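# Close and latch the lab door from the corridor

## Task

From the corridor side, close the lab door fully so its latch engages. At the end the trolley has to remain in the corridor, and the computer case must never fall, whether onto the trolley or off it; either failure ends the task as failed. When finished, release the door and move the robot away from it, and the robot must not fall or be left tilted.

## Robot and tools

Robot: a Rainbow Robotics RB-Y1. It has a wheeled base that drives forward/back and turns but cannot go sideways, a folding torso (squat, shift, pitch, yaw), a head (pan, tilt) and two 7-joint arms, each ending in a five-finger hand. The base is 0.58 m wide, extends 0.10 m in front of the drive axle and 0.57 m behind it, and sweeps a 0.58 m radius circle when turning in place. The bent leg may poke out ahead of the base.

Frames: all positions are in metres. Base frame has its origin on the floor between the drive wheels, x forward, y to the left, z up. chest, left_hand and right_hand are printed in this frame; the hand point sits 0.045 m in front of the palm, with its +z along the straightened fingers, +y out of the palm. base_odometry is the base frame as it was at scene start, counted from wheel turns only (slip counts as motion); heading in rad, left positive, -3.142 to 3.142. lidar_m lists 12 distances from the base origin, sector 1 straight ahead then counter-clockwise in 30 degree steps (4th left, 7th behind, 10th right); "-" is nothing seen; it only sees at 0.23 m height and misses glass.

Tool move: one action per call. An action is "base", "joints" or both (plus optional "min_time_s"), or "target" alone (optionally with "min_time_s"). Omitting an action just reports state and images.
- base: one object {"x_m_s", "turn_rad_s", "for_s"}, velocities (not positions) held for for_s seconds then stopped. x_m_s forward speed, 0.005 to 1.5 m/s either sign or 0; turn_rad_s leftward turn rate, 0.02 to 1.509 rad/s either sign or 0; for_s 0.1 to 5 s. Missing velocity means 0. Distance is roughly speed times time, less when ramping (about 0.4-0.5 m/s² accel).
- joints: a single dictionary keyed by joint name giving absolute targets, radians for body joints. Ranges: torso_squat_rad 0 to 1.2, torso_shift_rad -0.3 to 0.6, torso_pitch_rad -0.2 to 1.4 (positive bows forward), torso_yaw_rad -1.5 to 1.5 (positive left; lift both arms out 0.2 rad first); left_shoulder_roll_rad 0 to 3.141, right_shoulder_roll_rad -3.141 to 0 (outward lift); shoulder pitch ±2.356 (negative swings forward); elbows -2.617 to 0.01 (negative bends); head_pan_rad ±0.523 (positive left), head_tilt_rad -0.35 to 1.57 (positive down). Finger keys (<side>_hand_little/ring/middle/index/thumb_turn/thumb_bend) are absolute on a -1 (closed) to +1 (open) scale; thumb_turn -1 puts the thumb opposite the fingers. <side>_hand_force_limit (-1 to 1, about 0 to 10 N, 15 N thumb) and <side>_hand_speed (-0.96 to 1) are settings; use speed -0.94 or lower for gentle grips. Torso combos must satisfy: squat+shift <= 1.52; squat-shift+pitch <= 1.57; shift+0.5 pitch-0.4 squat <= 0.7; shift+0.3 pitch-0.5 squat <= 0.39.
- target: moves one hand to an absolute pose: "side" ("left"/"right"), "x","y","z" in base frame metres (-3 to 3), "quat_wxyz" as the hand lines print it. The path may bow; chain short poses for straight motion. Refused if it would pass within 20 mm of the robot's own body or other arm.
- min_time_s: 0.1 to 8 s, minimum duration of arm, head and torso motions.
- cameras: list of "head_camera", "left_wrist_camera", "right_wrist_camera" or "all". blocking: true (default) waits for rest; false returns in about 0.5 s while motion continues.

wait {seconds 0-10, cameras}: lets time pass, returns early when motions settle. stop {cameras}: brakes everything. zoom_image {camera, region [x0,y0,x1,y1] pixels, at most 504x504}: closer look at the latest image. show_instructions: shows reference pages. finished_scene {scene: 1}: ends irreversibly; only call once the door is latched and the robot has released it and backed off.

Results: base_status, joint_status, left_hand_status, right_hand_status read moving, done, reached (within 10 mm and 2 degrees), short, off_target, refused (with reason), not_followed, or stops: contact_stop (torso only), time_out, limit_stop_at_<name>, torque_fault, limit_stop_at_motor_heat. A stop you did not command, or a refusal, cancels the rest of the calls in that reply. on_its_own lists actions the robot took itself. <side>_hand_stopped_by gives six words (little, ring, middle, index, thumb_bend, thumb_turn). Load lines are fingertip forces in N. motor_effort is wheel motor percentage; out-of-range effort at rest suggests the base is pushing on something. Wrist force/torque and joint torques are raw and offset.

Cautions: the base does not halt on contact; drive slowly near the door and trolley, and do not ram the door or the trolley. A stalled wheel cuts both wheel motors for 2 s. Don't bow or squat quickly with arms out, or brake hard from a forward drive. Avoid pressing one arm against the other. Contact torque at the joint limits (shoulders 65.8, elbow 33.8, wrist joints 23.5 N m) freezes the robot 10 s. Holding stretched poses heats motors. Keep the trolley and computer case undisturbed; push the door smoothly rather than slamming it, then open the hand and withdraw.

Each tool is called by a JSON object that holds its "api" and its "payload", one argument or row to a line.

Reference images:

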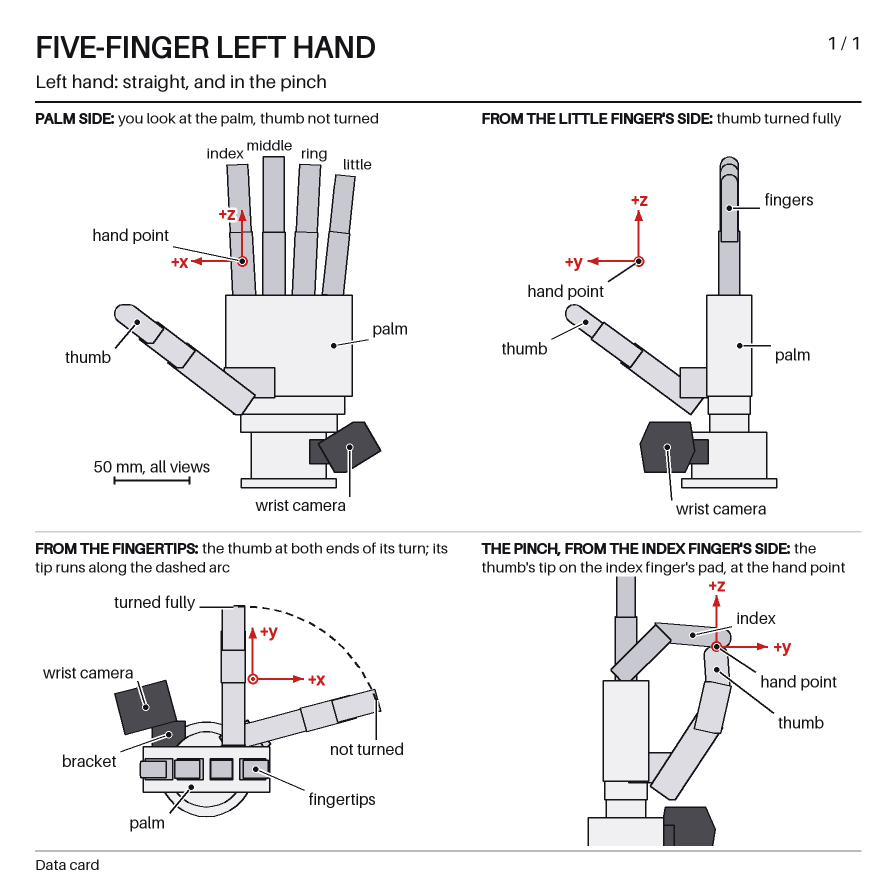

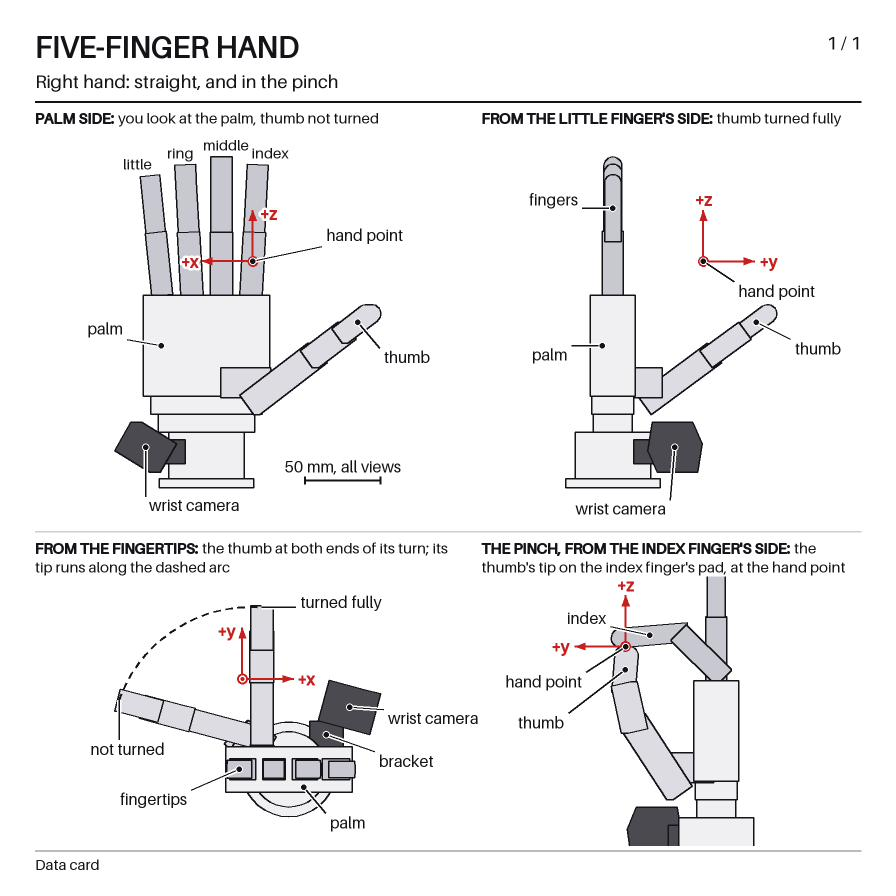

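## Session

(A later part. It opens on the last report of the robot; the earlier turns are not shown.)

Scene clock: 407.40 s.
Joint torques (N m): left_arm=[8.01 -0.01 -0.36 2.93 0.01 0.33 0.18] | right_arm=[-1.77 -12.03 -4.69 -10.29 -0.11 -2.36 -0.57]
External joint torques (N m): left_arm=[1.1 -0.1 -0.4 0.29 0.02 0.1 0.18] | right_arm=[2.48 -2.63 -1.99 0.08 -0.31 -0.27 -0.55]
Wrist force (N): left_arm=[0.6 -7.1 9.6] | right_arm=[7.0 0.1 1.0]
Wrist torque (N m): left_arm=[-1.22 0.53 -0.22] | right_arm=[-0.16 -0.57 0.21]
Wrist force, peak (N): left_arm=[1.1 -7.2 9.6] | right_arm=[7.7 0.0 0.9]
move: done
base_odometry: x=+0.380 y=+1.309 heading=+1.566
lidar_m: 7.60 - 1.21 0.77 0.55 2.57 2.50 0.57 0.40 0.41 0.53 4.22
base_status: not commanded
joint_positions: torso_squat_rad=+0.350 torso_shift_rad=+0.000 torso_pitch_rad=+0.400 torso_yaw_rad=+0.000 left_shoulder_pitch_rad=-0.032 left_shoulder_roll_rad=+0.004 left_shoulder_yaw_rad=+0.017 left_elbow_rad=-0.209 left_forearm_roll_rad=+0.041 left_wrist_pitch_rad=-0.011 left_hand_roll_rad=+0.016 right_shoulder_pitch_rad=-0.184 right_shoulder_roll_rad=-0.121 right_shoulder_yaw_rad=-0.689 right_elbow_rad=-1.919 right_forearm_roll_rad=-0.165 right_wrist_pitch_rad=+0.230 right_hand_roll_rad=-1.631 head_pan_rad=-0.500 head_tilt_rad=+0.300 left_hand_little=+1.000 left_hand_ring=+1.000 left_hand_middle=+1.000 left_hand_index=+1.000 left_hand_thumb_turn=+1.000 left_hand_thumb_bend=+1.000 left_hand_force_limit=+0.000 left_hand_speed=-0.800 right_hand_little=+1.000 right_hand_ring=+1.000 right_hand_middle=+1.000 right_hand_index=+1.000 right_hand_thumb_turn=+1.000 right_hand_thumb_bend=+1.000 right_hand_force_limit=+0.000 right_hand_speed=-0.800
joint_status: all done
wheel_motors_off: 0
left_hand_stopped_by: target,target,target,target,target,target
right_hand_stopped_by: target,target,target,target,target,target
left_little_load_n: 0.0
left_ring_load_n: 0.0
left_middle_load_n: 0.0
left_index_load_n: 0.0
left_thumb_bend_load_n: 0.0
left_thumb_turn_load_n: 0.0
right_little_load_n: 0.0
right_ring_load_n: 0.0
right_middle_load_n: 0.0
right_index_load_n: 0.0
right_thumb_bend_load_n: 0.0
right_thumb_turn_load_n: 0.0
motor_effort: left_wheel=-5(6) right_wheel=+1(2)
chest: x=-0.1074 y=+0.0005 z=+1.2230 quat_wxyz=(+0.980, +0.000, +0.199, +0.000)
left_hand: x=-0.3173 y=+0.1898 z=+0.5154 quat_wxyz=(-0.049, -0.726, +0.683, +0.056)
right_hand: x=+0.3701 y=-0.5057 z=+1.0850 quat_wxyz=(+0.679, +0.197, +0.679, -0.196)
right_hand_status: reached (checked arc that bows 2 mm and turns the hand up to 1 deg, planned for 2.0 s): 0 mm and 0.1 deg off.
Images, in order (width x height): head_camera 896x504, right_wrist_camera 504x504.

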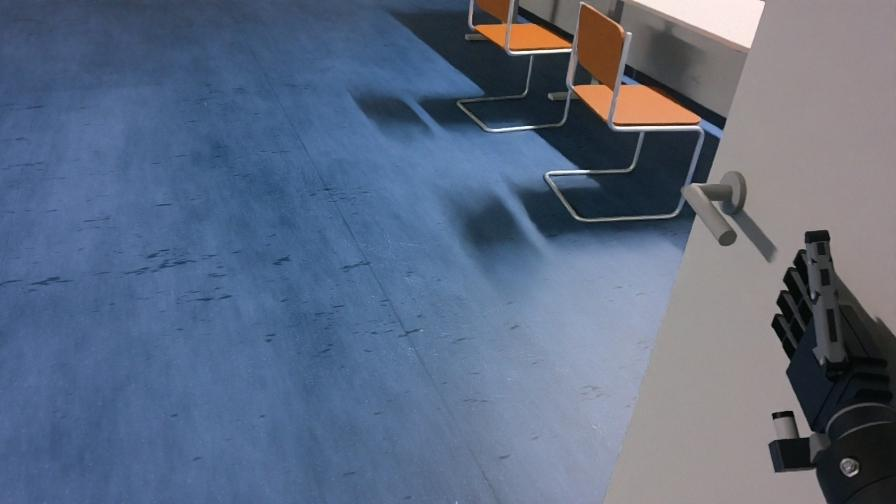

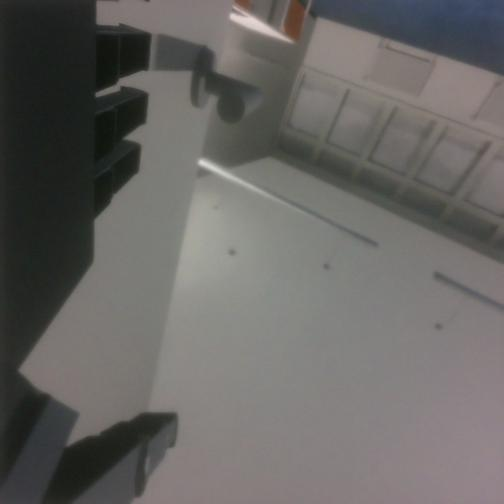

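{"api": "move", "payload": {
  "target": {"side": "right", "x": 0.4485, "y": -0.550, "z": 1.085, "quat_wxyz": [0.679, 0.196, 0.679, -0.196]},
  "min_time_s": 2.5,
  "cameras": ["head_camera", "right_wrist_camera"]
}}

{"api": "zoom_image", "payload": {
  "camera": "right_wrist_camera",
  "region": [60, 0, 310, 250]
}}

{"api": "zoom_image", "payload": {
  "camera": "head_camera",
  "region": [640, 140, 860, 380]
}}

Scene clock: 421.97 s.
Joint torques (N m): left_arm=[7.63 -0.09 0.37 2.93 0.07 -0.02 0.02] | right_arm=[-8.55 -16.02 -4.99 -10.46 0.17 -2.28 0.31]
External joint torques (N m): left_arm=[0.72 -0.18 0.33 0.29 0.08 -0.24 0.02] | right_arm=[0.25 -2.24 -2.59 -0.03 -0.02 -0.19 0.34]
Wrist force (N): left_arm=[0.3 -6.9 9.3] | right_arm=[6.7 0.5 0.9]
Wrist torque (N m): left_arm=[-1.20 0.56 -0.24] | right_arm=[-0.05 -0.54 0.33]
Wrist force, peak (N): left_arm=[0.7 -7.1 9.6] | right_arm=[7.3 -0.2 0.6]
move: done
base_odometry: x=+0.380 y=+1.309 heading=+1.566
lidar_m: 7.61 - 1.20 0.77 0.55 2.58 2.50 0.56 0.41 0.41 0.53 4.23
base_status: not commanded
joint_positions: torso_squat_rad=+0.350 torso_shift_rad=+0.000 torso_pitch_rad=+0.400 torso_yaw_rad=+0.000 left_shoulder_pitch_rad=-0.032 left_shoulder_roll_rad=+0.004 left_shoulder_yaw_rad=+0.017 left_elbow_rad=-0.209 left_forearm_roll_rad=+0.041 left_wrist_pitch_rad=-0.011 left_hand_roll_rad=+0.016 right_shoulder_pitch_rad=-0.444 right_shoulder_roll_rad=-0.317 right_shoulder_yaw_rad=-0.714 right_elbow_rad=-1.548 right_forearm_roll_rad=-0.152 right_wrist_pitch_rad=+0.183 right_hand_roll_rad=-1.625 head_pan_rad=-0.500 head_tilt_rad=+0.300 left_hand_little=+1.000 left_hand_ring=+1.000 left_hand_middle=+1.000 left_hand_index=+1.000 left_hand_thumb_turn=+1.000 left_hand_thumb_bend=+1.000 left_hand_force_limit=+0.000 left_hand_speed=-0.800 right_hand_little=+1.000 right_hand_ring=+1.000 right_hand_middle=+1.000 right_hand_index=+1.000 right_hand_thumb_turn=+1.000 right_hand_thumb_bend=+1.000 right_hand_force_limit=+0.000 right_hand_speed=-0.800
joint_status: all done
wheel_motors_off: 0
left_hand_stopped_by: target,target,target,target,target,target
right_hand_stopped_by: target,target,target,target,target,target
left_little_load_n: 0.0
left_ring_load_n: 0.0
left_middle_load_n: 0.0
left_index_load_n: 0.0
left_thumb_bend_load_n: 0.0
left_thumb_turn_load_n: 0.0
right_little_load_n: 0.0
right_ring_load_n: 0.0
right_middle_load_n: 0.0
right_index_load_n: 0.0
right_thumb_bend_load_n: 0.0
right_thumb_turn_load_n: 0.0
motor_effort: left_wheel=-5(6) right_wheel=+0(3)
chest: x=-0.1074 y=+0.0005 z=+1.2230 quat_wxyz=(+0.980, +0.000, +0.199, +0.000)
left_hand: x=-0.3173 y=+0.1898 z=+0.5153 quat_wxyz=(-0.049, -0.726, +0.683, +0.056)
right_hand: x=+0.4480 y=-0.5497 z=+1.0849 quat_wxyz=(+0.679, +0.197, +0.680, -0.196)
right_hand_status: reached (checked arc that bows 18 mm and turns the hand up to 2 deg, planned for 2.5 s): 1 mm and 0.1 deg off.
Images, in order (width x height): head_camera 896x504, right_wrist_camera 504x504.

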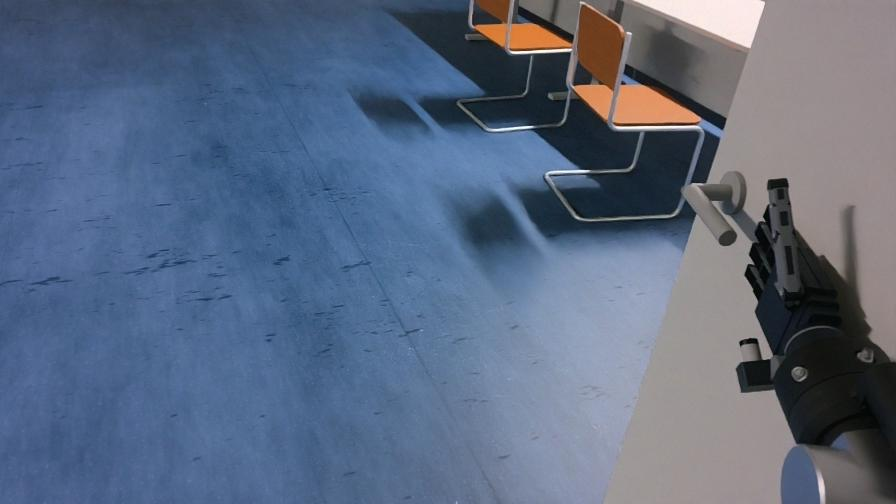

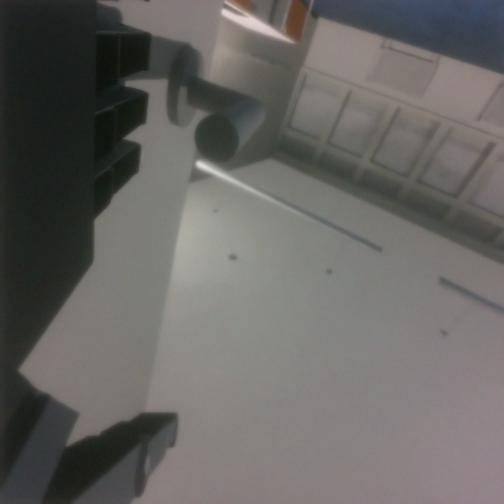

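Scaled by 2.016 from the camera's image (finer frame: 720x720).

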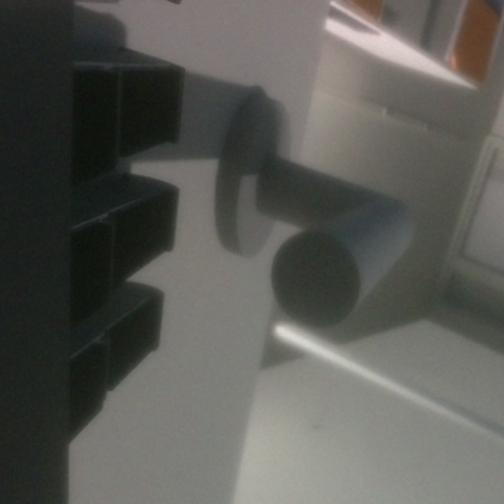

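Scaled by 2.100 from the camera's image (finer frame: 1280x720).

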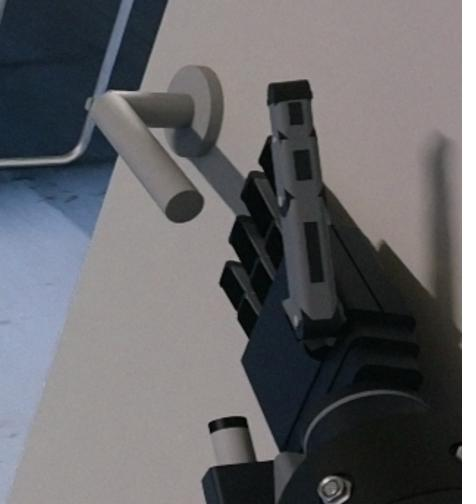

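{"api": "move", "payload": {
  "target": {"side": "right", "x": 0.448, "y": -0.550, "z": 1.103, "quat_wxyz": [0.679, 0.196, 0.679, -0.196]},
  "min_time_s": 1
}}

{"api": "move", "payload": {
  "target": {"side": "right", "x": 0.472, "y": -0.564, "z": 1.103, "quat_wxyz": [0.679, 0.196, 0.679, -0.196]},
  "min_time_s": 1.5
}}

{"api": "move", "payload": {
  "target": {"side": "right", "x": 0.497, "y": -0.579, "z": 1.103, "quat_wxyz": [0.679, 0.196, 0.679, -0.196]},
  "min_time_s": 1.5,
  "cameras": ["head_camera", "right_wrist_camera"]
}}

{"api": "zoom_image", "payload": {
  "camera": "right_wrist_camera",
  "region": [60, 0, 310, 250]
}}

{"api": "zoom_image", "payload": {
  "camera": "head_camera",
  "region": [640, 140, 860, 380]
}}

Scene clock: 429.87 s.
Joint torques (N m): left_arm=[7.92 -0.32 0.04 2.77 -0.15 0.31 0.28] | right_arm=[-8.57 -16.3 -4.42 -11.33 -0.16 -1.86 -0.45]
External joint torques (N m): left_arm=[1.01 -0.41 0 0.14 -0.14 0.09 0.28] | right_arm=[0.23 -2.43 -1.94 -0.94 -0.36 0.23 -0.43]
Wrist force (N): left_arm=[0.6 -7.1 9.0] | right_arm=[6.6 0.8 0.9]
Wrist torque (N m): left_arm=[-1.20 0.51 -0.21] | right_arm=[0.00 -0.51 0.19]
Wrist force, peak (N): left_arm=[0.7 -7.1 9.6] | right_arm=[7.4 0.3 0.9]
move: done
base_odometry: x=+0.380 y=+1.309 heading=+1.566
lidar_m: 7.61 - 1.22 0.78 0.54 2.56 2.49 0.56 0.41 0.41 0.53 4.23
base_status: not commanded
joint_positions: torso_squat_rad=+0.350 torso_shift_rad=+0.000 torso_pitch_rad=+0.400 torso_yaw_rad=+0.000 left_shoulder_pitch_rad=-0.032 left_shoulder_roll_rad=+0.004 left_shoulder_yaw_rad=+0.017 left_elbow_rad=-0.209 left_forearm_roll_rad=+0.041 left_wrist_pitch_rad=-0.011 left_hand_roll_rad=+0.016 right_shoulder_pitch_rad=-0.444 right_shoulder_roll_rad=-0.326 right_shoulder_yaw_rad=-0.720 right_elbow_rad=-1.603 right_forearm_roll_rad=-0.155 right_wrist_pitch_rad=+0.239 right_hand_roll_rad=-1.629 head_pan_rad=-0.500 head_tilt_rad=+0.300 left_hand_little=+1.000 left_hand_ring=+1.000 left_hand_middle=+1.000 left_hand_index=+1.000 left_hand_thumb_turn=+1.000 left_hand_thumb_bend=+1.000 left_hand_force_limit=+0.000 left_hand_speed=-0.800 right_hand_little=+1.000 right_hand_ring=+1.000 right_hand_middle=+1.000 right_hand_index=+1.000 right_hand_thumb_turn=+1.000 right_hand_thumb_bend=+1.000 right_hand_force_limit=+0.000 right_hand_speed=-0.800
joint_status: all done
wheel_motors_off: 0
left_hand_stopped_by: target,target,target,target,target,target
right_hand_stopped_by: target,target,target,target,target,target
left_little_load_n: 0.0
left_ring_load_n: 0.0
left_middle_load_n: 0.0
left_index_load_n: 0.0
left_thumb_bend_load_n: 0.0
left_thumb_turn_load_n: 0.0
right_little_load_n: 0.0
right_ring_load_n: 0.0
right_middle_load_n: 0.0
right_index_load_n: 0.0
right_thumb_bend_load_n: 0.0
right_thumb_turn_load_n: 0.0
motor_effort: left_wheel=-5(5) right_wheel=+0(2)
chest: x=-0.1074 y=+0.0005 z=+1.2230 quat_wxyz=(+0.980, +0.000, +0.199, +0.000)
left_hand: x=-0.3173 y=+0.1898 z=+0.5153 quat_wxyz=(-0.049, -0.726, +0.683, +0.056)
right_hand: x=+0.4479 y=-0.5495 z=+1.1024 quat_wxyz=(+0.680, +0.195, +0.679, -0.196)
right_hand_status: reached (checked arc that bows 1 mm and turns the hand up to 0 deg, planned for 1.0 s): 1 mm and 0.1 deg off.
pictures: none

Scene clock: 431.70 s.
Joint torques (N m): left_arm=[7.38 -0.28 0.76 3.15 0.13 0.16 0.34] | right_arm=[-10.46 -21.15 -4.08 -11.53 -0.06 -3.11 0.22]
External joint torques (N m): left_arm=[0.47 -0.37 0.72 0.51 0.14 -0.07 0.34] | right_arm=[-0.27 -5.96 -1.71 -1.12 -0.25 -1.02 0.25]
Wrist force (N): left_arm=[0.6 -7.1 9.4] | right_arm=[9.4 4.7 -0.8]
Wrist torque (N m): left_arm=[-1.23 0.52 -0.21] | right_arm=[-0.25 -0.29 0.64]
Wrist force, peak (N): left_arm=[0.5 -7.2 9.4] | right_arm=[10.2 4.5 -1.9]
move: done
base_odometry: x=+0.380 y=+1.309 heading=+1.566
lidar_m: 7.60 - 1.21 0.76 0.55 2.58 2.50 0.57 0.41 0.41 0.53 4.23
base_status: not commanded
joint_positions: torso_squat_rad=+0.350 torso_shift_rad=+0.000 torso_pitch_rad=+0.400 torso_yaw_rad=+0.000 left_shoulder_pitch_rad=-0.032 left_shoulder_roll_rad=+0.004 left_shoulder_yaw_rad=+0.017 left_elbow_rad=-0.209 left_forearm_roll_rad=+0.041 left_wrist_pitch_rad=-0.011 left_hand_roll_rad=+0.016 right_shoulder_pitch_rad=-0.523 right_shoulder_roll_rad=-0.391 right_shoulder_yaw_rad=-0.716 right_elbow_rad=-1.464 right_forearm_roll_rad=-0.156 right_wrist_pitch_rad=+0.207 right_hand_roll_rad=-1.626 head_pan_rad=-0.500 head_tilt_rad=+0.300 left_hand_little=+1.000 left_hand_ring=+1.000 left_hand_middle=+1.000 left_hand_index=+1.000 left_hand_thumb_turn=+1.000 left_hand_thumb_bend=+1.000 left_hand_force_limit=+0.000 left_hand_speed=-0.800 right_hand_little=+1.000 right_hand_ring=+1.000 right_hand_middle=+1.000 right_hand_index=+1.000 right_hand_thumb_turn=+1.000 right_hand_thumb_bend=+1.000 right_hand_force_limit=+0.000 right_hand_speed=-0.800
joint_status: all done
wheel_motors_off: 0
left_hand_stopped_by: target,target,target,target,target,target
right_hand_stopped_by: target,target,target,target,target,target
left_little_load_n: 0.0
left_ring_load_n: 0.0
left_middle_load_n: 0.0
left_index_load_n: 0.0
left_thumb_bend_load_n: 0.0
left_thumb_turn_load_n: 0.0
right_little_load_n: 0.0
right_ring_load_n: -1.5
right_middle_load_n: -4.5
right_index_load_n: -0.5
right_thumb_bend_load_n: 0.0
right_thumb_turn_load_n: 0.0
motor_effort: left_wheel=-4(5) right_wheel=-1(2)
chest: x=-0.1074 y=+0.0005 z=+1.2231 quat_wxyz=(+0.980, +0.000, +0.199, +0.000)
left_hand: x=-0.3173 y=+0.1898 z=+0.5153 quat_wxyz=(-0.049, -0.727, +0.683, +0.056)
right_hand: x=+0.4718 y=-0.5636 z=+1.1022 quat_wxyz=(+0.679, +0.197, +0.680, -0.196)
right_hand_status: reached (checked arc that bows 7 mm and turns the hand up to 1 deg, planned for 1.5 s): 1 mm and 0.1 deg off.
pictures: none

Scene clock: 433.53 s.
Joint torques (N m): left_arm=[8.49 -0.46 0.32 3.01 -0.23 0.17 -0.13] | right_arm=[-12.39 -29.11 -10.59 -13.29 0.49 -4.37 0.14]
External joint torques (N m): left_arm=[1.58 -0.54 0.28 0.37 -0.22 -0.05 -0.12] | right_arm=[-0.73 -12.57 -8.34 -2.87 0.3 -2.28 0.16]
Wrist force (N): left_arm=[1.0 -6.8 9.3] | right_arm=[13.8 13.3 -14.2]
Wrist torque (N m): left_arm=[-1.17 0.45 -0.20] | right_arm=[-0.09 0.33 1.07]
Wrist force, peak (N): left_arm=[0.5 -7.3 9.5] | right_arm=[14.7 14.8 -15.8]
move: done
base_odometry: x=+0.380 y=+1.309 heading=+1.566
lidar_m: 7.60 - 1.21 0.77 0.54 2.57 2.51 0.56 0.41 0.41 0.52 4.23
base_status: not commanded
joint_positions: torso_squat_rad=+0.350 torso_shift_rad=+0.000 torso_pitch_rad=+0.400 torso_yaw_rad=+0.000 left_shoulder_pitch_rad=-0.032 left_shoulder_roll_rad=+0.004 left_shoulder_yaw_rad=+0.017 left_elbow_rad=-0.209 left_forearm_roll_rad=+0.041 left_wrist_pitch_rad=-0.011 left_hand_roll_rad=+0.016 right_shoulder_pitch_rad=-0.608 right_shoulder_roll_rad=-0.465 right_shoulder_yaw_rad=-0.700 right_elbow_rad=-1.294 right_forearm_roll_rad=-0.163 right_wrist_pitch_rad=+0.153 right_hand_roll_rad=-1.621 head_pan_rad=-0.500 head_tilt_rad=+0.300 left_hand_little=+1.000 left_hand_ring=+1.000 left_hand_middle=+1.000 left_hand_index=+1.000 left_hand_thumb_turn=+1.000 left_hand_thumb_bend=+1.000 left_hand_force_limit=+0.000 left_hand_speed=-0.800 right_hand_little=+1.000 right_hand_ring=+1.000 right_hand_middle=+0.999 right_hand_index=+0.999 right_hand_thumb_turn=+1.000 right_hand_thumb_bend=+1.000 right_hand_force_limit=+0.000 right_hand_speed=-0.800
joint_status: all done
wheel_motors_off: 0
left_hand_stopped_by: target,target,target,target,target,target
right_hand_stopped_by: target,target,target,target,target,target
left_little_load_n: 0.0
left_ring_load_n: 0.0
left_middle_load_n: 0.0
left_index_load_n: 0.0
left_thumb_bend_load_n: 0.0
left_thumb_turn_load_n: 0.0
right_little_load_n: 0.0
right_ring_load_n: -7.5
right_middle_load_n: -9.5
right_index_load_n: -6.0
right_thumb_bend_load_n: 0.0
right_thumb_turn_load_n: 0.0
motor_effort: left_wheel=-2(5) right_wheel=+1(2)
chest: x=-0.1075 y=+0.0007 z=+1.2231 quat_wxyz=(+0.980, +0.000, +0.199, +0.000)
left_hand: x=-0.3173 y=+0.1898 z=+0.5153 quat_wxyz=(-0.049, -0.727, +0.683, +0.056)
right_hand: x=+0.4972 y=-0.5771 z=+1.1010 quat_wxyz=(+0.678, +0.197, +0.681, -0.195)
right_hand_status: reached (checked arc that bows 9 mm and turns the hand up to 1 deg, planned for 1.5 s): 3 mm and 0.3 deg off.
Images, in order (width x height): head_camera 896x504, right_wrist_camera 504x504.

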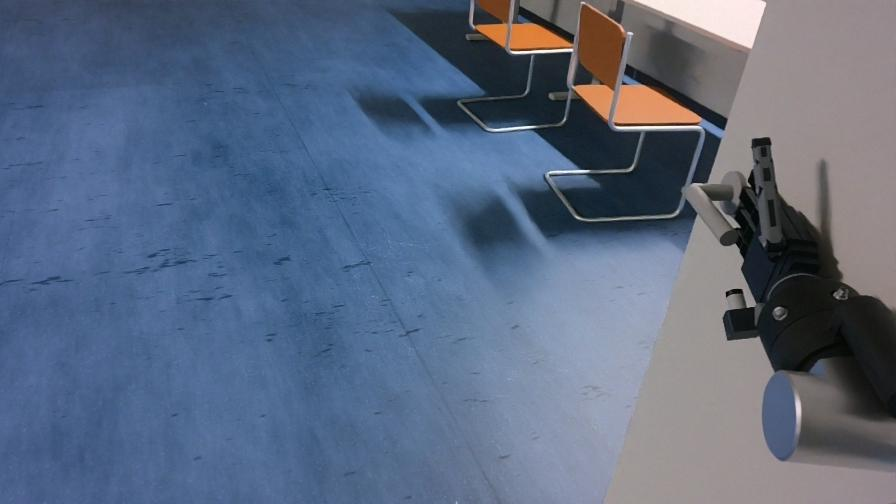

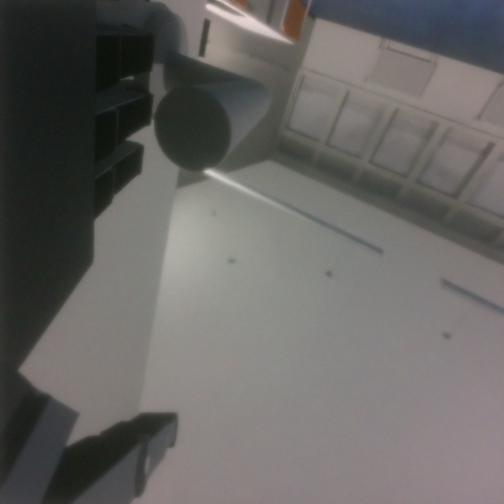

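Scaled by 2.016 from the camera's image (finer frame: 720x720).

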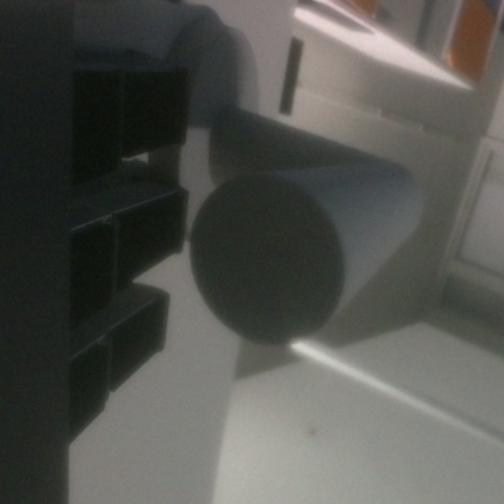

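Scaled by 2.100 from the camera's image (finer frame: 1280x720).

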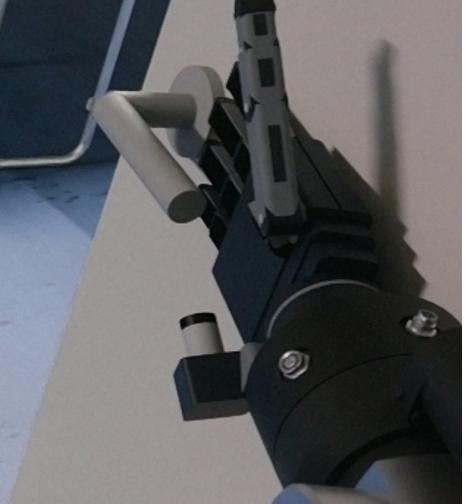

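{"api": "move", "payload": {
  "target": {"side": "right", "x": 0.512, "y": -0.547, "z": 1.103, "quat_wxyz": [0.680, 0.190, 0.680, -0.190]},
  "min_time_s": 1.5,
  "cameras": ["head_camera"]
}}

Scene clock: 445.33 s.
Joint torques (N m): left_arm=[7.84 -0.31 0.3 2.69 -0.07 0.04 0.19] | right_arm=[-12.42 -15.27 -3.41 -11.44 0.02 -1.69 0.28]
External joint torques (N m): left_arm=[0.94 -0.4 0.27 0.06 -0.06 -0.19 0.19] | right_arm=[0.27 -0.07 -2.09 -0.86 -0.16 0.4 0.3]
Wrist force (N): left_arm=[0.7 -6.9 9.5] | right_arm=[6.2 0.9 -0.8]
Wrist torque (N m): left_arm=[-1.20 0.50 -0.21] | right_arm=[-0.25 -0.45 0.29]
Wrist force, peak (N): left_arm=[0.5 -7.2 9.6] | right_arm=[14.4 13.4 -15.7]
move: done
base_odometry: x=+0.380 y=+1.309 heading=+1.566
lidar_m: 7.60 - 1.21 0.77 0.54 2.58 2.50 0.58 0.39 0.41 0.51 4.23
base_status: not commanded
joint_positions: torso_squat_rad=+0.350 torso_shift_rad=+0.000 torso_pitch_rad=+0.400 torso_yaw_rad=+0.000 left_shoulder_pitch_rad=-0.032 left_shoulder_roll_rad=+0.004 left_shoulder_yaw_rad=+0.017 left_elbow_rad=-0.209 left_forearm_roll_rad=+0.041 left_wrist_pitch_rad=-0.011 left_hand_roll_rad=+0.016 right_shoulder_pitch_rad=-0.657 right_shoulder_roll_rad=-0.393 right_shoulder_yaw_rad=-0.710 right_elbow_rad=-1.331 right_forearm_roll_rad=-0.105 right_wrist_pitch_rad=+0.173 right_hand_roll_rad=-1.593 head_pan_rad=-0.500 head_tilt_rad=+0.300 left_hand_little=+1.000 left_hand_ring=+1.000 left_hand_middle=+1.000 left_hand_index=+1.000 left_hand_thumb_turn=+1.000 left_hand_thumb_bend=+1.000 left_hand_force_limit=+0.000 left_hand_speed=-0.800 right_hand_little=+1.000 right_hand_ring=+1.000 right_hand_middle=+1.000 right_hand_index=+1.000 right_hand_thumb_turn=+1.000 right_hand_thumb_bend=+1.000 right_hand_force_limit=+0.000 right_hand_speed=-0.800
joint_status: all done
wheel_motors_off: 0
left_hand_stopped_by: target,target,target,target,target,target
right_hand_stopped_by: target,target,target,target,target,target
left_little_load_n: 0.0
left_ring_load_n: 0.0
left_middle_load_n: 0.0
left_index_load_n: 0.0
left_thumb_bend_load_n: 0.0
left_thumb_turn_load_n: 0.0
right_little_load_n: 0.0
right_ring_load_n: 0.0
right_middle_load_n: -3.0
right_index_load_n: 0.0
right_thumb_bend_load_n: -0.5
right_thumb_turn_load_n: 0.0
motor_effort: left_wheel=-2(3) right_wheel=+3(4)
chest: x=-0.1075 y=+0.0005 z=+1.2231 quat_wxyz=(+0.980, +0.000, +0.199, +0.000)
left_hand: x=-0.3173 y=+0.1898 z=+0.5153 quat_wxyz=(-0.049, -0.726, +0.683, +0.056)
right_hand: x=+0.5118 y=-0.5474 z=+1.1029 quat_wxyz=(+0.681, +0.190, +0.681, -0.190)
right_hand_status: reached (checked arc that bows 2 mm and turns the hand up to 1 deg, planned for 1.5 s): 0 mm and 0.0 deg off.
Images, in order (width x height): head_camera 896x504.

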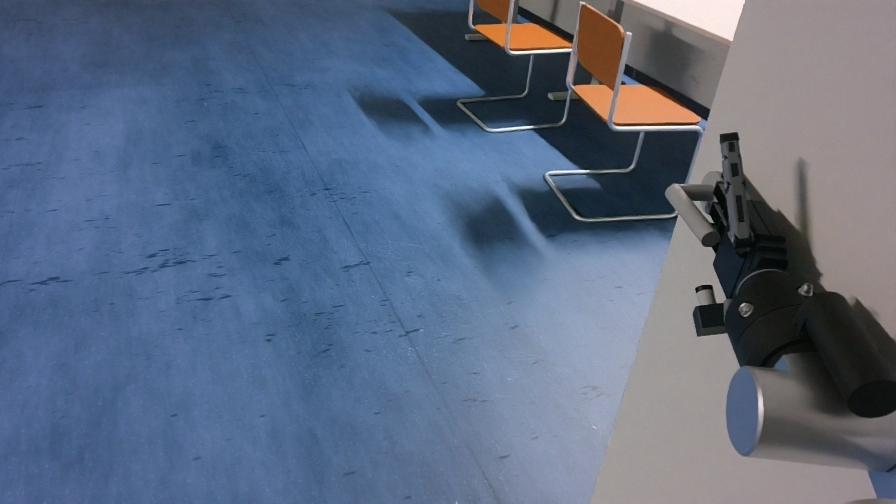

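{"api": "move", "payload": {
  "target": {"side": "right", "x": 0.527, "y": -0.435, "z": 1.103, "quat_wxyz": [0.693, 0.1405, 0.693, -0.1405]},
  "min_time_s": 2
}}

{"api": "move", "payload": {
  "target": {"side": "right", "x": 0.525, "y": -0.322, "z": 1.103, "quat_wxyz": [0.7016, 0.0882, 0.7016, -0.0882]},
  "min_time_s": 2,
  "cameras": ["head_camera"]
}}

Scene clock: 454.53 s.
Joint torques (N m): left_arm=[8.42 -0.78 0.74 3 0.02 0.34 0.09] | right_arm=[-11.03 -10.44 1.54 -9.77 0.24 -1.11 0.31]
External joint torques (N m): left_arm=[1.51 -0.87 0.7 0.36 0.03 0.12 0.09] | right_arm=[2.12 0.93 2.37 0.82 0.07 0.98 0.33]
Wrist force (N): left_arm=[0.3 -6.9 9.2] | right_arm=[2.4 -2.7 -7.8]
Wrist torque (N m): left_arm=[-1.18 0.56 -0.23] | right_arm=[0.15 0.06 -0.01]
Wrist force, peak (N): left_arm=[0.7 -7.1 9.6] | right_arm=[3.8 -3.2 -17.3]
move: done
base_odometry: x=+0.380 y=+1.309 heading=+1.566
lidar_m: 7.61 - 1.19 0.77 0.55 2.59 2.50 0.56 0.38 0.38 0.44 0.75
base_status: not commanded
joint_positions: torso_squat_rad=+0.350 torso_shift_rad=+0.000 torso_pitch_rad=+0.400 torso_yaw_rad=+0.000 left_shoulder_pitch_rad=-0.032 left_shoulder_roll_rad=+0.004 left_shoulder_yaw_rad=+0.017 left_elbow_rad=-0.209 left_forearm_roll_rad=+0.041 left_wrist_pitch_rad=-0.011 left_hand_roll_rad=+0.016 right_shoulder_pitch_rad=-0.625 right_shoulder_roll_rad=-0.248 right_shoulder_yaw_rad=-0.592 right_elbow_rad=-1.526 right_forearm_roll_rad=-0.084 right_wrist_pitch_rad=+0.239 right_hand_roll_rad=-1.565 head_pan_rad=-0.500 head_tilt_rad=+0.300 left_hand_little=+1.000 left_hand_ring=+1.000 left_hand_middle=+1.000 left_hand_index=+1.000 left_hand_thumb_turn=+1.000 left_hand_thumb_bend=+1.000 left_hand_force_limit=+0.000 left_hand_speed=-0.800 right_hand_little=+1.000 right_hand_ring=+1.000 right_hand_middle=+1.000 right_hand_index=+1.000 right_hand_thumb_turn=+1.000 right_hand_thumb_bend=+1.000 right_hand_force_limit=+0.000 right_hand_speed=-0.800
joint_status: all done
wheel_motors_off: 0
left_hand_stopped_by: target,target,target,target,target,target
right_hand_stopped_by: target,target,target,target,target,target
left_little_load_n: 0.0
left_ring_load_n: 0.0
left_middle_load_n: 0.0
left_index_load_n: 0.5
left_thumb_bend_load_n: 0.0
left_thumb_turn_load_n: 0.0
right_little_load_n: 0.0
right_ring_load_n: 0.0
right_middle_load_n: 0.0
right_index_load_n: 0.0
right_thumb_bend_load_n: 0.0
right_thumb_turn_load_n: 0.0
motor_effort: left_wheel=-4(6) right_wheel=+5(5)
chest: x=-0.1077 y=+0.0005 z=+1.2231 quat_wxyz=(+0.980, +0.000, +0.199, +0.000)
left_hand: x=-0.3173 y=+0.1898 z=+0.5153 quat_wxyz=(-0.049, -0.726, +0.683, +0.056)
right_hand: x=+0.5266 y=-0.4358 z=+1.1036 quat_wxyz=(+0.694, +0.140, +0.692, -0.141)
right_hand_status: reached (checked arc that bows 10 mm and turns the hand up to 8 deg, planned for 2.0 s): 1 mm and 0.1 deg off.
pictures: none

Scene clock: 456.87 s.
Joint torques (N m): left_arm=[8.16 -0.05 0.59 2.71 -0.04 0.2 -0.12] | right_arm=[-18.21 -7.72 5.48 -10.68 -0.38 -1.98 0.19]
External joint torques (N m): left_arm=[1.27 -0.15 0.55 0.08 -0.03 -0.02 -0.12] | right_arm=[-5.22 -0.33 5.69 -0.1 -0.53 0.11 0.21]
Wrist force (N): left_arm=[0.8 -6.9 9.3] | right_arm=[6.3 -8.9 -26.4]
Wrist torque (N m): left_arm=[-1.18 0.47 -0.21] | right_arm=[0.87 0.48 -0.02]
Wrist force, peak (N): left_arm=[0.9 -7.2 9.6] | right_arm=[16.8 -10.9 -38.9]
move: done
base_odometry: x=+0.380 y=+1.309 heading=+1.565
lidar_m: 7.62 - 1.22 0.77 0.54 2.57 2.50 0.56 0.37 0.36 0.39 0.58
base_status: not commanded
joint_positions: torso_squat_rad=+0.350 torso_shift_rad=+0.000 torso_pitch_rad=+0.400 torso_yaw_rad=+0.000 left_shoulder_pitch_rad=-0.032 left_shoulder_roll_rad=+0.004 left_shoulder_yaw_rad=+0.017 left_elbow_rad=-0.209 left_forearm_roll_rad=+0.041 left_wrist_pitch_rad=-0.011 left_hand_roll_rad=+0.016 right_shoulder_pitch_rad=-0.573 right_shoulder_roll_rad=-0.119 right_shoulder_yaw_rad=-0.450 right_elbow_rad=-1.685 right_forearm_roll_rad=-0.067 right_wrist_pitch_rad=+0.284 right_hand_roll_rad=-1.527 head_pan_rad=-0.500 head_tilt_rad=+0.300 left_hand_little=+1.000 left_hand_ring=+1.000 left_hand_middle=+1.000 left_hand_index=+1.000 left_hand_thumb_turn=+1.000 left_hand_thumb_bend=+1.000 left_hand_force_limit=+0.000 left_hand_speed=-0.800 right_hand_little=+1.000 right_hand_ring=+1.000 right_hand_middle=+1.000 right_hand_index=+1.000 right_hand_thumb_turn=+1.000 right_hand_thumb_bend=+1.000 right_hand_force_limit=+0.000 right_hand_speed=-0.800
joint_status: all done
wheel_motors_off: 0
left_hand_stopped_by: target,target,target,target,target,target
right_hand_stopped_by: target,target,target,target,target,target
left_little_load_n: 0.0
left_ring_load_n: 0.0
left_middle_load_n: 0.0
left_index_load_n: 0.0
left_thumb_bend_load_n: 0.0
left_thumb_turn_load_n: 0.0
right_little_load_n: 0.0
right_ring_load_n: 0.0
right_middle_load_n: 0.0
right_index_load_n: 0.0
right_thumb_bend_load_n: 0.0
right_thumb_turn_load_n: 0.0
motor_effort: left_wheel=-4(5) right_wheel=+11(12)
chest: x=-0.1079 y=+0.0003 z=+1.2231 quat_wxyz=(+0.980, +0.000, +0.198, +0.000)
left_hand: x=-0.3173 y=+0.1898 z=+0.5153 quat_wxyz=(-0.049, -0.726, +0.683, +0.056)
right_hand: x=+0.5243 y=-0.3237 z=+1.1024 quat_wxyz=(+0.701, +0.089, +0.702, -0.089)
right_hand_status: reached (checked arc that bows 8 mm and turns the hand up to 9 deg, planned for 2.0 s): 2 mm and 0.1 deg off.
Images, in order (width x height): head_camera 896x504.

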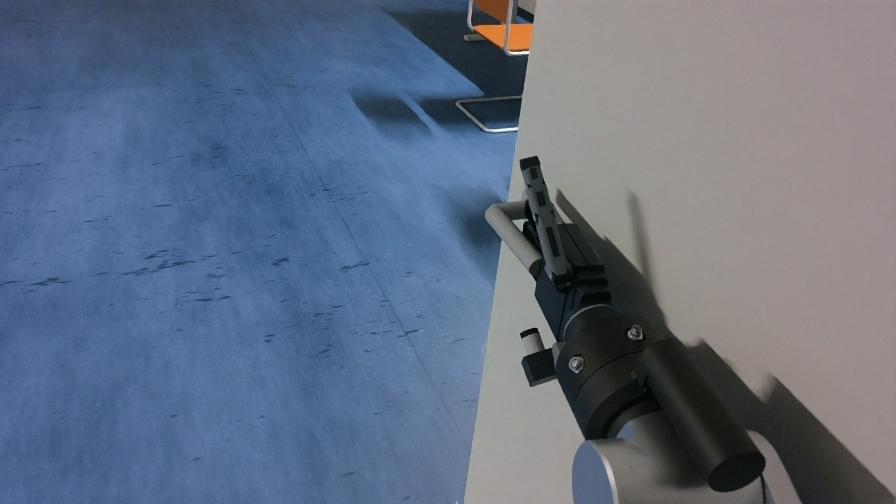

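{"api": "move", "payload": {
  "target": {"side": "right", "x": 0.509, "y": -0.3195, "z": 1.103, "quat_wxyz": [0.7016, 0.0882, 0.7016, -0.0882]},
  "min_time_s": 1
}}

{"api": "move", "payload": {
  "target": {"side": "right", "x": 0.488, "y": -0.211, "z": 1.103, "quat_wxyz": [0.7062, 0.0353, 0.7062, -0.0353]},
  "min_time_s": 2,
  "cameras": ["head_camera", "right_wrist_camera"]
}}

Scene clock: 464.63 s.
Joint torques (N m): left_arm=[8.07 0.24 0.54 3 0 0.13 0.03] | right_arm=[-9.05 -5.6 1.51 -11.61 -0.3 -1.68 0.17]
External joint torques (N m): left_arm=[1.17 0.15 0.5 0.37 0.01 -0.09 0.03] | right_arm=[3.02 1.21 1.77 -1.05 -0.44 0.41 0.19]
Wrist force (N): left_arm=[0.7 -6.9 9.4] | right_arm=[5.7 -0.3 1.4]
Wrist torque (N m): left_arm=[-1.21 0.49 -0.20] | right_arm=[-0.22 -0.35 0.24]
Wrist force, peak (N): left_arm=[0.8 -7.4 9.4] | right_arm=[5.5 -9.0 -26.9]
move: done
base_odometry: x=+0.380 y=+1.309 heading=+1.566
lidar_m: 7.61 - 1.22 0.77 0.54 2.59 2.50 0.57 0.36 0.35 0.38 0.57
base_status: not commanded
joint_positions: torso_squat_rad=+0.350 torso_shift_rad=+0.000 torso_pitch_rad=+0.400 torso_yaw_rad=+0.000 left_shoulder_pitch_rad=-0.032 left_shoulder_roll_rad=+0.004 left_shoulder_yaw_rad=+0.017 left_elbow_rad=-0.209 left_forearm_roll_rad=+0.041 left_wrist_pitch_rad=-0.011 left_hand_roll_rad=+0.016 right_shoulder_pitch_rad=-0.521 right_shoulder_roll_rad=-0.097 right_shoulder_yaw_rad=-0.438 right_elbow_rad=-1.757 right_forearm_roll_rad=-0.071 right_wrist_pitch_rad=+0.300 right_hand_roll_rad=-1.526 head_pan_rad=-0.500 head_tilt_rad=+0.300 left_hand_little=+1.000 left_hand_ring=+1.000 left_hand_middle=+1.000 left_hand_index=+1.000 left_hand_thumb_turn=+1.000 left_hand_thumb_bend=+1.000 left_hand_force_limit=+0.000 left_hand_speed=-0.800 right_hand_little=+1.000 right_hand_ring=+1.000 right_hand_middle=+1.000 right_hand_index=+1.000 right_hand_thumb_turn=+1.000 right_hand_thumb_bend=+1.000 right_hand_force_limit=+0.000 right_hand_speed=-0.800
joint_status: all done
wheel_motors_off: 0
left_hand_stopped_by: target,target,target,target,target,target
right_hand_stopped_by: target,target,target,target,target,target
left_little_load_n: 0.0
left_ring_load_n: 0.0
left_middle_load_n: 0.0
left_index_load_n: 0.0
left_thumb_bend_load_n: 0.0
left_thumb_turn_load_n: 0.0
right_little_load_n: 0.0
right_ring_load_n: 0.0
right_middle_load_n: 0.0
right_index_load_n: 0.0
right_thumb_bend_load_n: 0.0
right_thumb_turn_load_n: 0.0
motor_effort: left_wheel=-3(4) right_wheel=+3(11)
chest: x=-0.1076 y=+0.0004 z=+1.2231 quat_wxyz=(+0.980, +0.000, +0.199, +0.000)
left_hand: x=-0.3173 y=+0.1898 z=+0.5153 quat_wxyz=(-0.049, -0.726, +0.683, +0.056)
right_hand: x=+0.5094 y=-0.3196 z=+1.1031 quat_wxyz=(+0.702, +0.088, +0.701, -0.088)
right_hand_status: reached (checked arc that bows 3 mm and turns the hand up to 0 deg, planned for 1.0 s): 0 mm and 0.0 deg off.
pictures: none

Scene clock: 466.97 s.
Joint torques (N m): left_arm=[7.7 -0.4 0.2 2.87 0.03 0.24 0.12] | right_arm=[-8.34 -1.98 -0.72 -10.9 0.12 -1.73 0.3]
External joint torques (N m): left_arm=[0.79 -0.49 0.17 0.24 0.04 0.01 0.13] | right_arm=[2.84 0.97 -1.08 -0.37 -0.01 0.36 0.32]
Wrist force (N): left_arm=[0.5 -6.8 9.0] | right_arm=[5.8 -0.8 0.7]
Wrist torque (N m): left_arm=[-1.15 0.51 -0.22] | right_arm=[-0.28 -0.39 0.27]
Wrist force, peak (N): left_arm=[0.5 -7.4 9.4] | right_arm=[7.3 -11.6 3.8]
move: done
base_odometry: x=+0.380 y=+1.309 heading=+1.566
lidar_m: 7.60 - 1.21 0.78 0.55 2.58 2.48 0.56 0.35 0.32 0.33 0.44
base_status: not commanded
joint_positions: torso_squat_rad=+0.350 torso_shift_rad=+0.000 torso_pitch_rad=+0.400 torso_yaw_rad=+0.000 left_shoulder_pitch_rad=-0.032 left_shoulder_roll_rad=+0.004 left_shoulder_yaw_rad=+0.017 left_elbow_rad=-0.209 left_forearm_roll_rad=+0.041 left_wrist_pitch_rad=-0.011 left_hand_roll_rad=+0.016 right_shoulder_pitch_rad=-0.433 right_shoulder_roll_rad=+0.000 right_shoulder_yaw_rad=-0.253 right_elbow_rad=-1.889 right_forearm_roll_rad=-0.039 right_wrist_pitch_rad=+0.321 right_hand_roll_rad=-1.503 head_pan_rad=-0.500 head_tilt_rad=+0.300 left_hand_little=+1.000 left_hand_ring=+1.000 left_hand_middle=+1.000 left_hand_index=+1.000 left_hand_thumb_turn=+1.000 left_hand_thumb_bend=+1.000 left_hand_force_limit=+0.000 left_hand_speed=-0.800 right_hand_little=+1.000 right_hand_ring=+1.000 right_hand_middle=+1.000 right_hand_index=+1.000 right_hand_thumb_turn=+1.000 right_hand_thumb_bend=+1.000 right_hand_force_limit=+0.000 right_hand_speed=-0.800
joint_status: all done
wheel_motors_off: 0
left_hand_stopped_by: target,target,target,target,target,target
right_hand_stopped_by: target,target,target,target,target,target
left_little_load_n: 0.5
left_ring_load_n: 0.0
left_middle_load_n: 0.0
left_index_load_n: 0.0
left_thumb_bend_load_n: 0.0
left_thumb_turn_load_n: 0.0
right_little_load_n: 0.0
right_ring_load_n: 0.0
right_middle_load_n: 0.0
right_index_load_n: 0.0
right_thumb_bend_load_n: 0.0
right_thumb_turn_load_n: 0.0
motor_effort: left_wheel=-1(4) right_wheel=+1(6)
chest: x=-0.1076 y=+0.0006 z=+1.2231 quat_wxyz=(+0.980, +0.000, +0.199, +0.000)
left_hand: x=-0.3173 y=+0.1898 z=+0.5153 quat_wxyz=(-0.049, -0.727, +0.683, +0.056)
right_hand: x=+0.4882 y=-0.2107 z=+1.1035 quat_wxyz=(+0.707, +0.034, +0.706, -0.034)
right_hand_status: reached (checked arc that bows 4 mm and turns the hand up to 9 deg, planned for 2.0 s): 1 mm and 0.2 deg off.
Images, in order (width x height): head_camera 896x504, right_wrist_camera 504x504.

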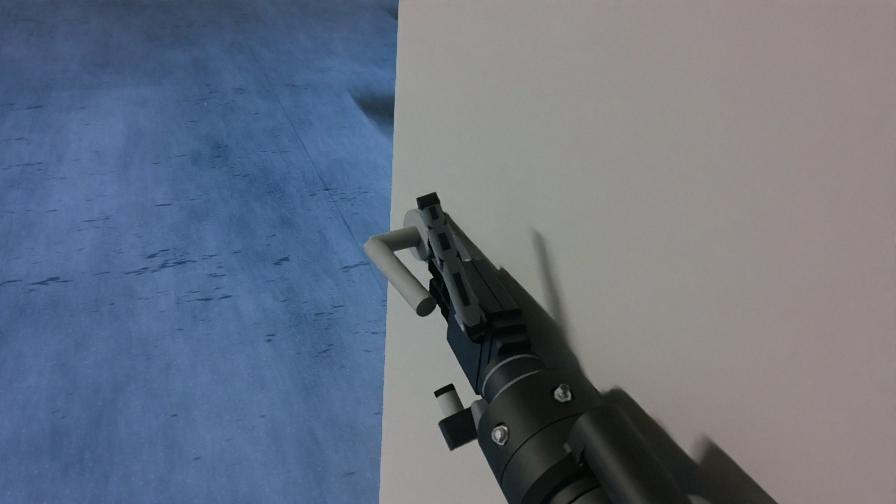

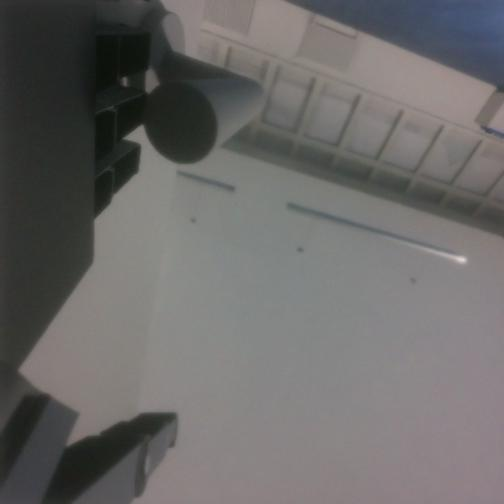

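{"api": "move", "payload": {
  "target": {"side": "right", "x": 0.40, "y": -0.20, "z": 1.103, "quat_wxyz": [0.7062, 0.0353, 0.7062, -0.0353]},
  "min_time_s": 1.5
}}

{"api": "move", "payload": {
  "base": {"x_m_s": -0.15, "for_s": 1.6},
  "joints": {"head_pan_rad": -0.2},
  "cameras": ["head_camera"]
}}

Scene clock: 472.60 s.
Joint torques (N m): left_arm=[7.54 -0.42 0.38 2.65 -0.02 -0.01 -0.04] | right_arm=[-3.16 -0.65 1.13 -11.32 0.14 -2.22 -0.21]
External joint torques (N m): left_arm=[0.63 -0.51 0.34 0.01 -0.01 -0.24 -0.04] | right_arm=[2.37 0.61 1.48 -0.77 -0.11 -0.14 -0.19]
Wrist force (N): left_arm=[0.6 -7.1 9.3] | right_arm=[5.9 -0.7 1.2]
Wrist torque (N m): left_arm=[-1.22 0.53 -0.20] | right_arm=[-0.31 -0.41 0.15]
Wrist force, peak (N): left_arm=[0.7 -7.4 9.4] | right_arm=[7.1 -0.6 1.0]
move: done
base_odometry: x=+0.380 y=+1.309 heading=+1.566
lidar_m: 7.61 - 1.21 0.77 0.55 2.58 2.50 0.57 0.34 0.32 0.33 0.43
base_status: not commanded
joint_positions: torso_squat_rad=+0.350 torso_shift_rad=+0.000 torso_pitch_rad=+0.400 torso_yaw_rad=+0.000 left_shoulder_pitch_rad=-0.032 left_shoulder_roll_rad=+0.004 left_shoulder_yaw_rad=+0.017 left_elbow_rad=-0.209 left_forearm_roll_rad=+0.041 left_wrist_pitch_rad=-0.011 left_hand_roll_rad=+0.016 right_shoulder_pitch_rad=-0.085 right_shoulder_roll_rad=+0.000 right_shoulder_yaw_rad=-0.089 right_elbow_rad=-2.196 right_forearm_roll_rad=+0.114 right_wrist_pitch_rad=+0.308 right_hand_roll_rad=-1.696 head_pan_rad=-0.500 head_tilt_rad=+0.300 left_hand_little=+1.000 left_hand_ring=+1.000 left_hand_middle=+1.000 left_hand_index=+1.000 left_hand_thumb_turn=+1.000 left_hand_thumb_bend=+1.000 left_hand_force_limit=+0.000 left_hand_speed=-0.800 right_hand_little=+1.000 right_hand_ring=+1.000 right_hand_middle=+1.000 right_hand_index=+1.000 right_hand_thumb_turn=+1.000 right_hand_thumb_bend=+1.000 right_hand_force_limit=+0.000 right_hand_speed=-0.800
joint_status: all done
wheel_motors_off: 0
left_hand_stopped_by: target,target,target,target,target,target
right_hand_stopped_by: target,target,target,target,target,target
left_little_load_n: 0.0
left_ring_load_n: 0.0
left_middle_load_n: 0.0
left_index_load_n: 0.0
left_thumb_bend_load_n: 0.0
left_thumb_turn_load_n: 0.0
right_little_load_n: 0.0
right_ring_load_n: 0.0
right_middle_load_n: 0.0
right_index_load_n: 0.0
right_thumb_bend_load_n: 0.0
right_thumb_turn_load_n: 0.0
motor_effort: left_wheel=-2(3) right_wheel=+1(3)
chest: x=-0.1076 y=+0.0006 z=+1.2231 quat_wxyz=(+0.980, +0.000, +0.199, +0.000)
left_hand: x=-0.3173 y=+0.1898 z=+0.5153 quat_wxyz=(-0.049, -0.727, +0.683, +0.056)
right_hand: x=+0.4003 y=-0.2002 z=+1.1034 quat_wxyz=(+0.706, +0.032, +0.706, -0.033)
right_hand_status: reached (checked arc that bows 11 mm and turns the hand up to 1 deg, planned for 1.5 s): 1 mm and 0.5 deg off.
pictures: none

Scene clock: 475.03 s.
Joint torques (N m): left_arm=[7.78 0.25 0.57 3.25 -0.22 0.28 0.18] | right_arm=[-3.71 -1.07 0.77 -11.4 -0.02 -2.01 -0.22]
External joint torques (N m): left_arm=[0.87 0.17 0.53 0.61 -0.21 0.06 0.18] | right_arm=[1.82 0.19 1.12 -0.85 -0.26 0.07 -0.2]
Wrist force (N): left_arm=[0.9 -6.9 9.3] | right_arm=[5.7 -0.7 0.7]
Wrist torque (N m): left_arm=[-1.18 0.45 -0.19] | right_arm=[-0.26 -0.37 0.12]
Wrist force, peak (N): left_arm=[0.6 -7.2 9.5] | right_arm=[6.7 -0.6 0.9]
move: done
base_odometry: x=+0.379 y=+1.069 heading=+1.565
lidar_m: 7.85 - 0.88 0.49 3.06 2.33 2.26 0.75 0.40 0.33 0.35 0.46
base_status: done (sent for 1.6 of 1.6 s)
joint_positions: torso_squat_rad=+0.350 torso_shift_rad=+0.000 torso_pitch_rad=+0.400 torso_yaw_rad=+0.000 left_shoulder_pitch_rad=-0.032 left_shoulder_roll_rad=+0.004 left_shoulder_yaw_rad=+0.017 left_elbow_rad=-0.209 left_forearm_roll_rad=+0.041 left_wrist_pitch_rad=-0.011 left_hand_roll_rad=+0.016 right_shoulder_pitch_rad=-0.085 right_shoulder_roll_rad=+0.000 right_shoulder_yaw_rad=-0.089 right_elbow_rad=-2.196 right_forearm_roll_rad=+0.114 right_wrist_pitch_rad=+0.308 right_hand_roll_rad=-1.696 head_pan_rad=-0.200 head_tilt_rad=+0.300 left_hand_little=+1.000 left_hand_ring=+1.000 left_hand_middle=+1.000 left_hand_index=+1.000 left_hand_thumb_turn=+1.000 left_hand_thumb_bend=+1.000 left_hand_force_limit=+0.000 left_hand_speed=-0.800 right_hand_little=+1.000 right_hand_ring=+1.000 right_hand_middle=+1.000 right_hand_index=+1.000 right_hand_thumb_turn=+1.000 right_hand_thumb_bend=+1.000 right_hand_force_limit=+0.000 right_hand_speed=-0.800
joint_status: all done
wheel_motors_off: 0
left_hand_stopped_by: target,target,target,target,target,target
right_hand_stopped_by: target,target,target,target,target,target
left_little_load_n: 0.0
left_ring_load_n: 0.0
left_middle_load_n: 0.0
left_index_load_n: 0.0
left_thumb_bend_load_n: 0.0
left_thumb_turn_load_n: 0.0
right_little_load_n: 0.0
right_ring_load_n: 0.0
right_middle_load_n: 0.0
right_index_load_n: 0.0
right_thumb_bend_load_n: 0.0
right_thumb_turn_load_n: 0.0
motor_effort: left_wheel=-8(29) right_wheel=+3(15)
chest: x=-0.1076 y=+0.0005 z=+1.2231 quat_wxyz=(+0.980, +0.000, +0.199, +0.000)
left_hand: x=-0.3173 y=+0.1898 z=+0.5153 quat_wxyz=(-0.049, -0.727, +0.683, +0.056)
right_hand: x=+0.4003 y=-0.2002 z=+1.1034 quat_wxyz=(+0.706, +0.032, +0.706, -0.033)
Images, in order (width x height): head_camera 896x504.

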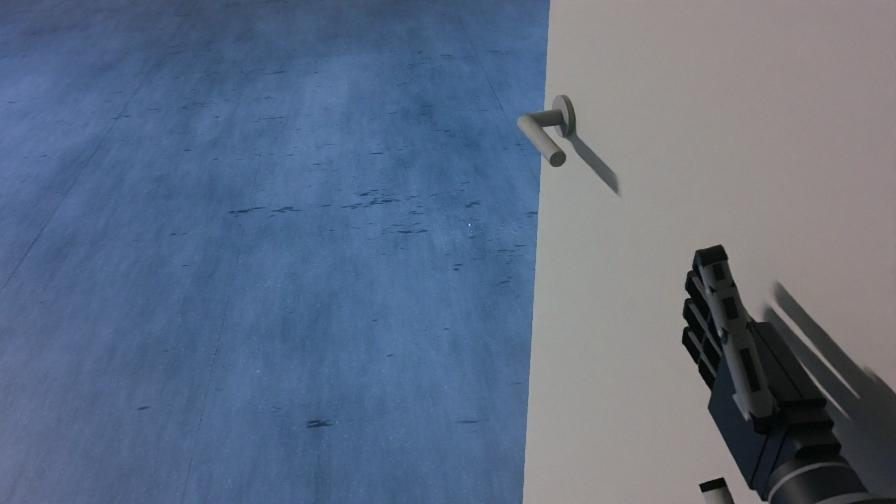

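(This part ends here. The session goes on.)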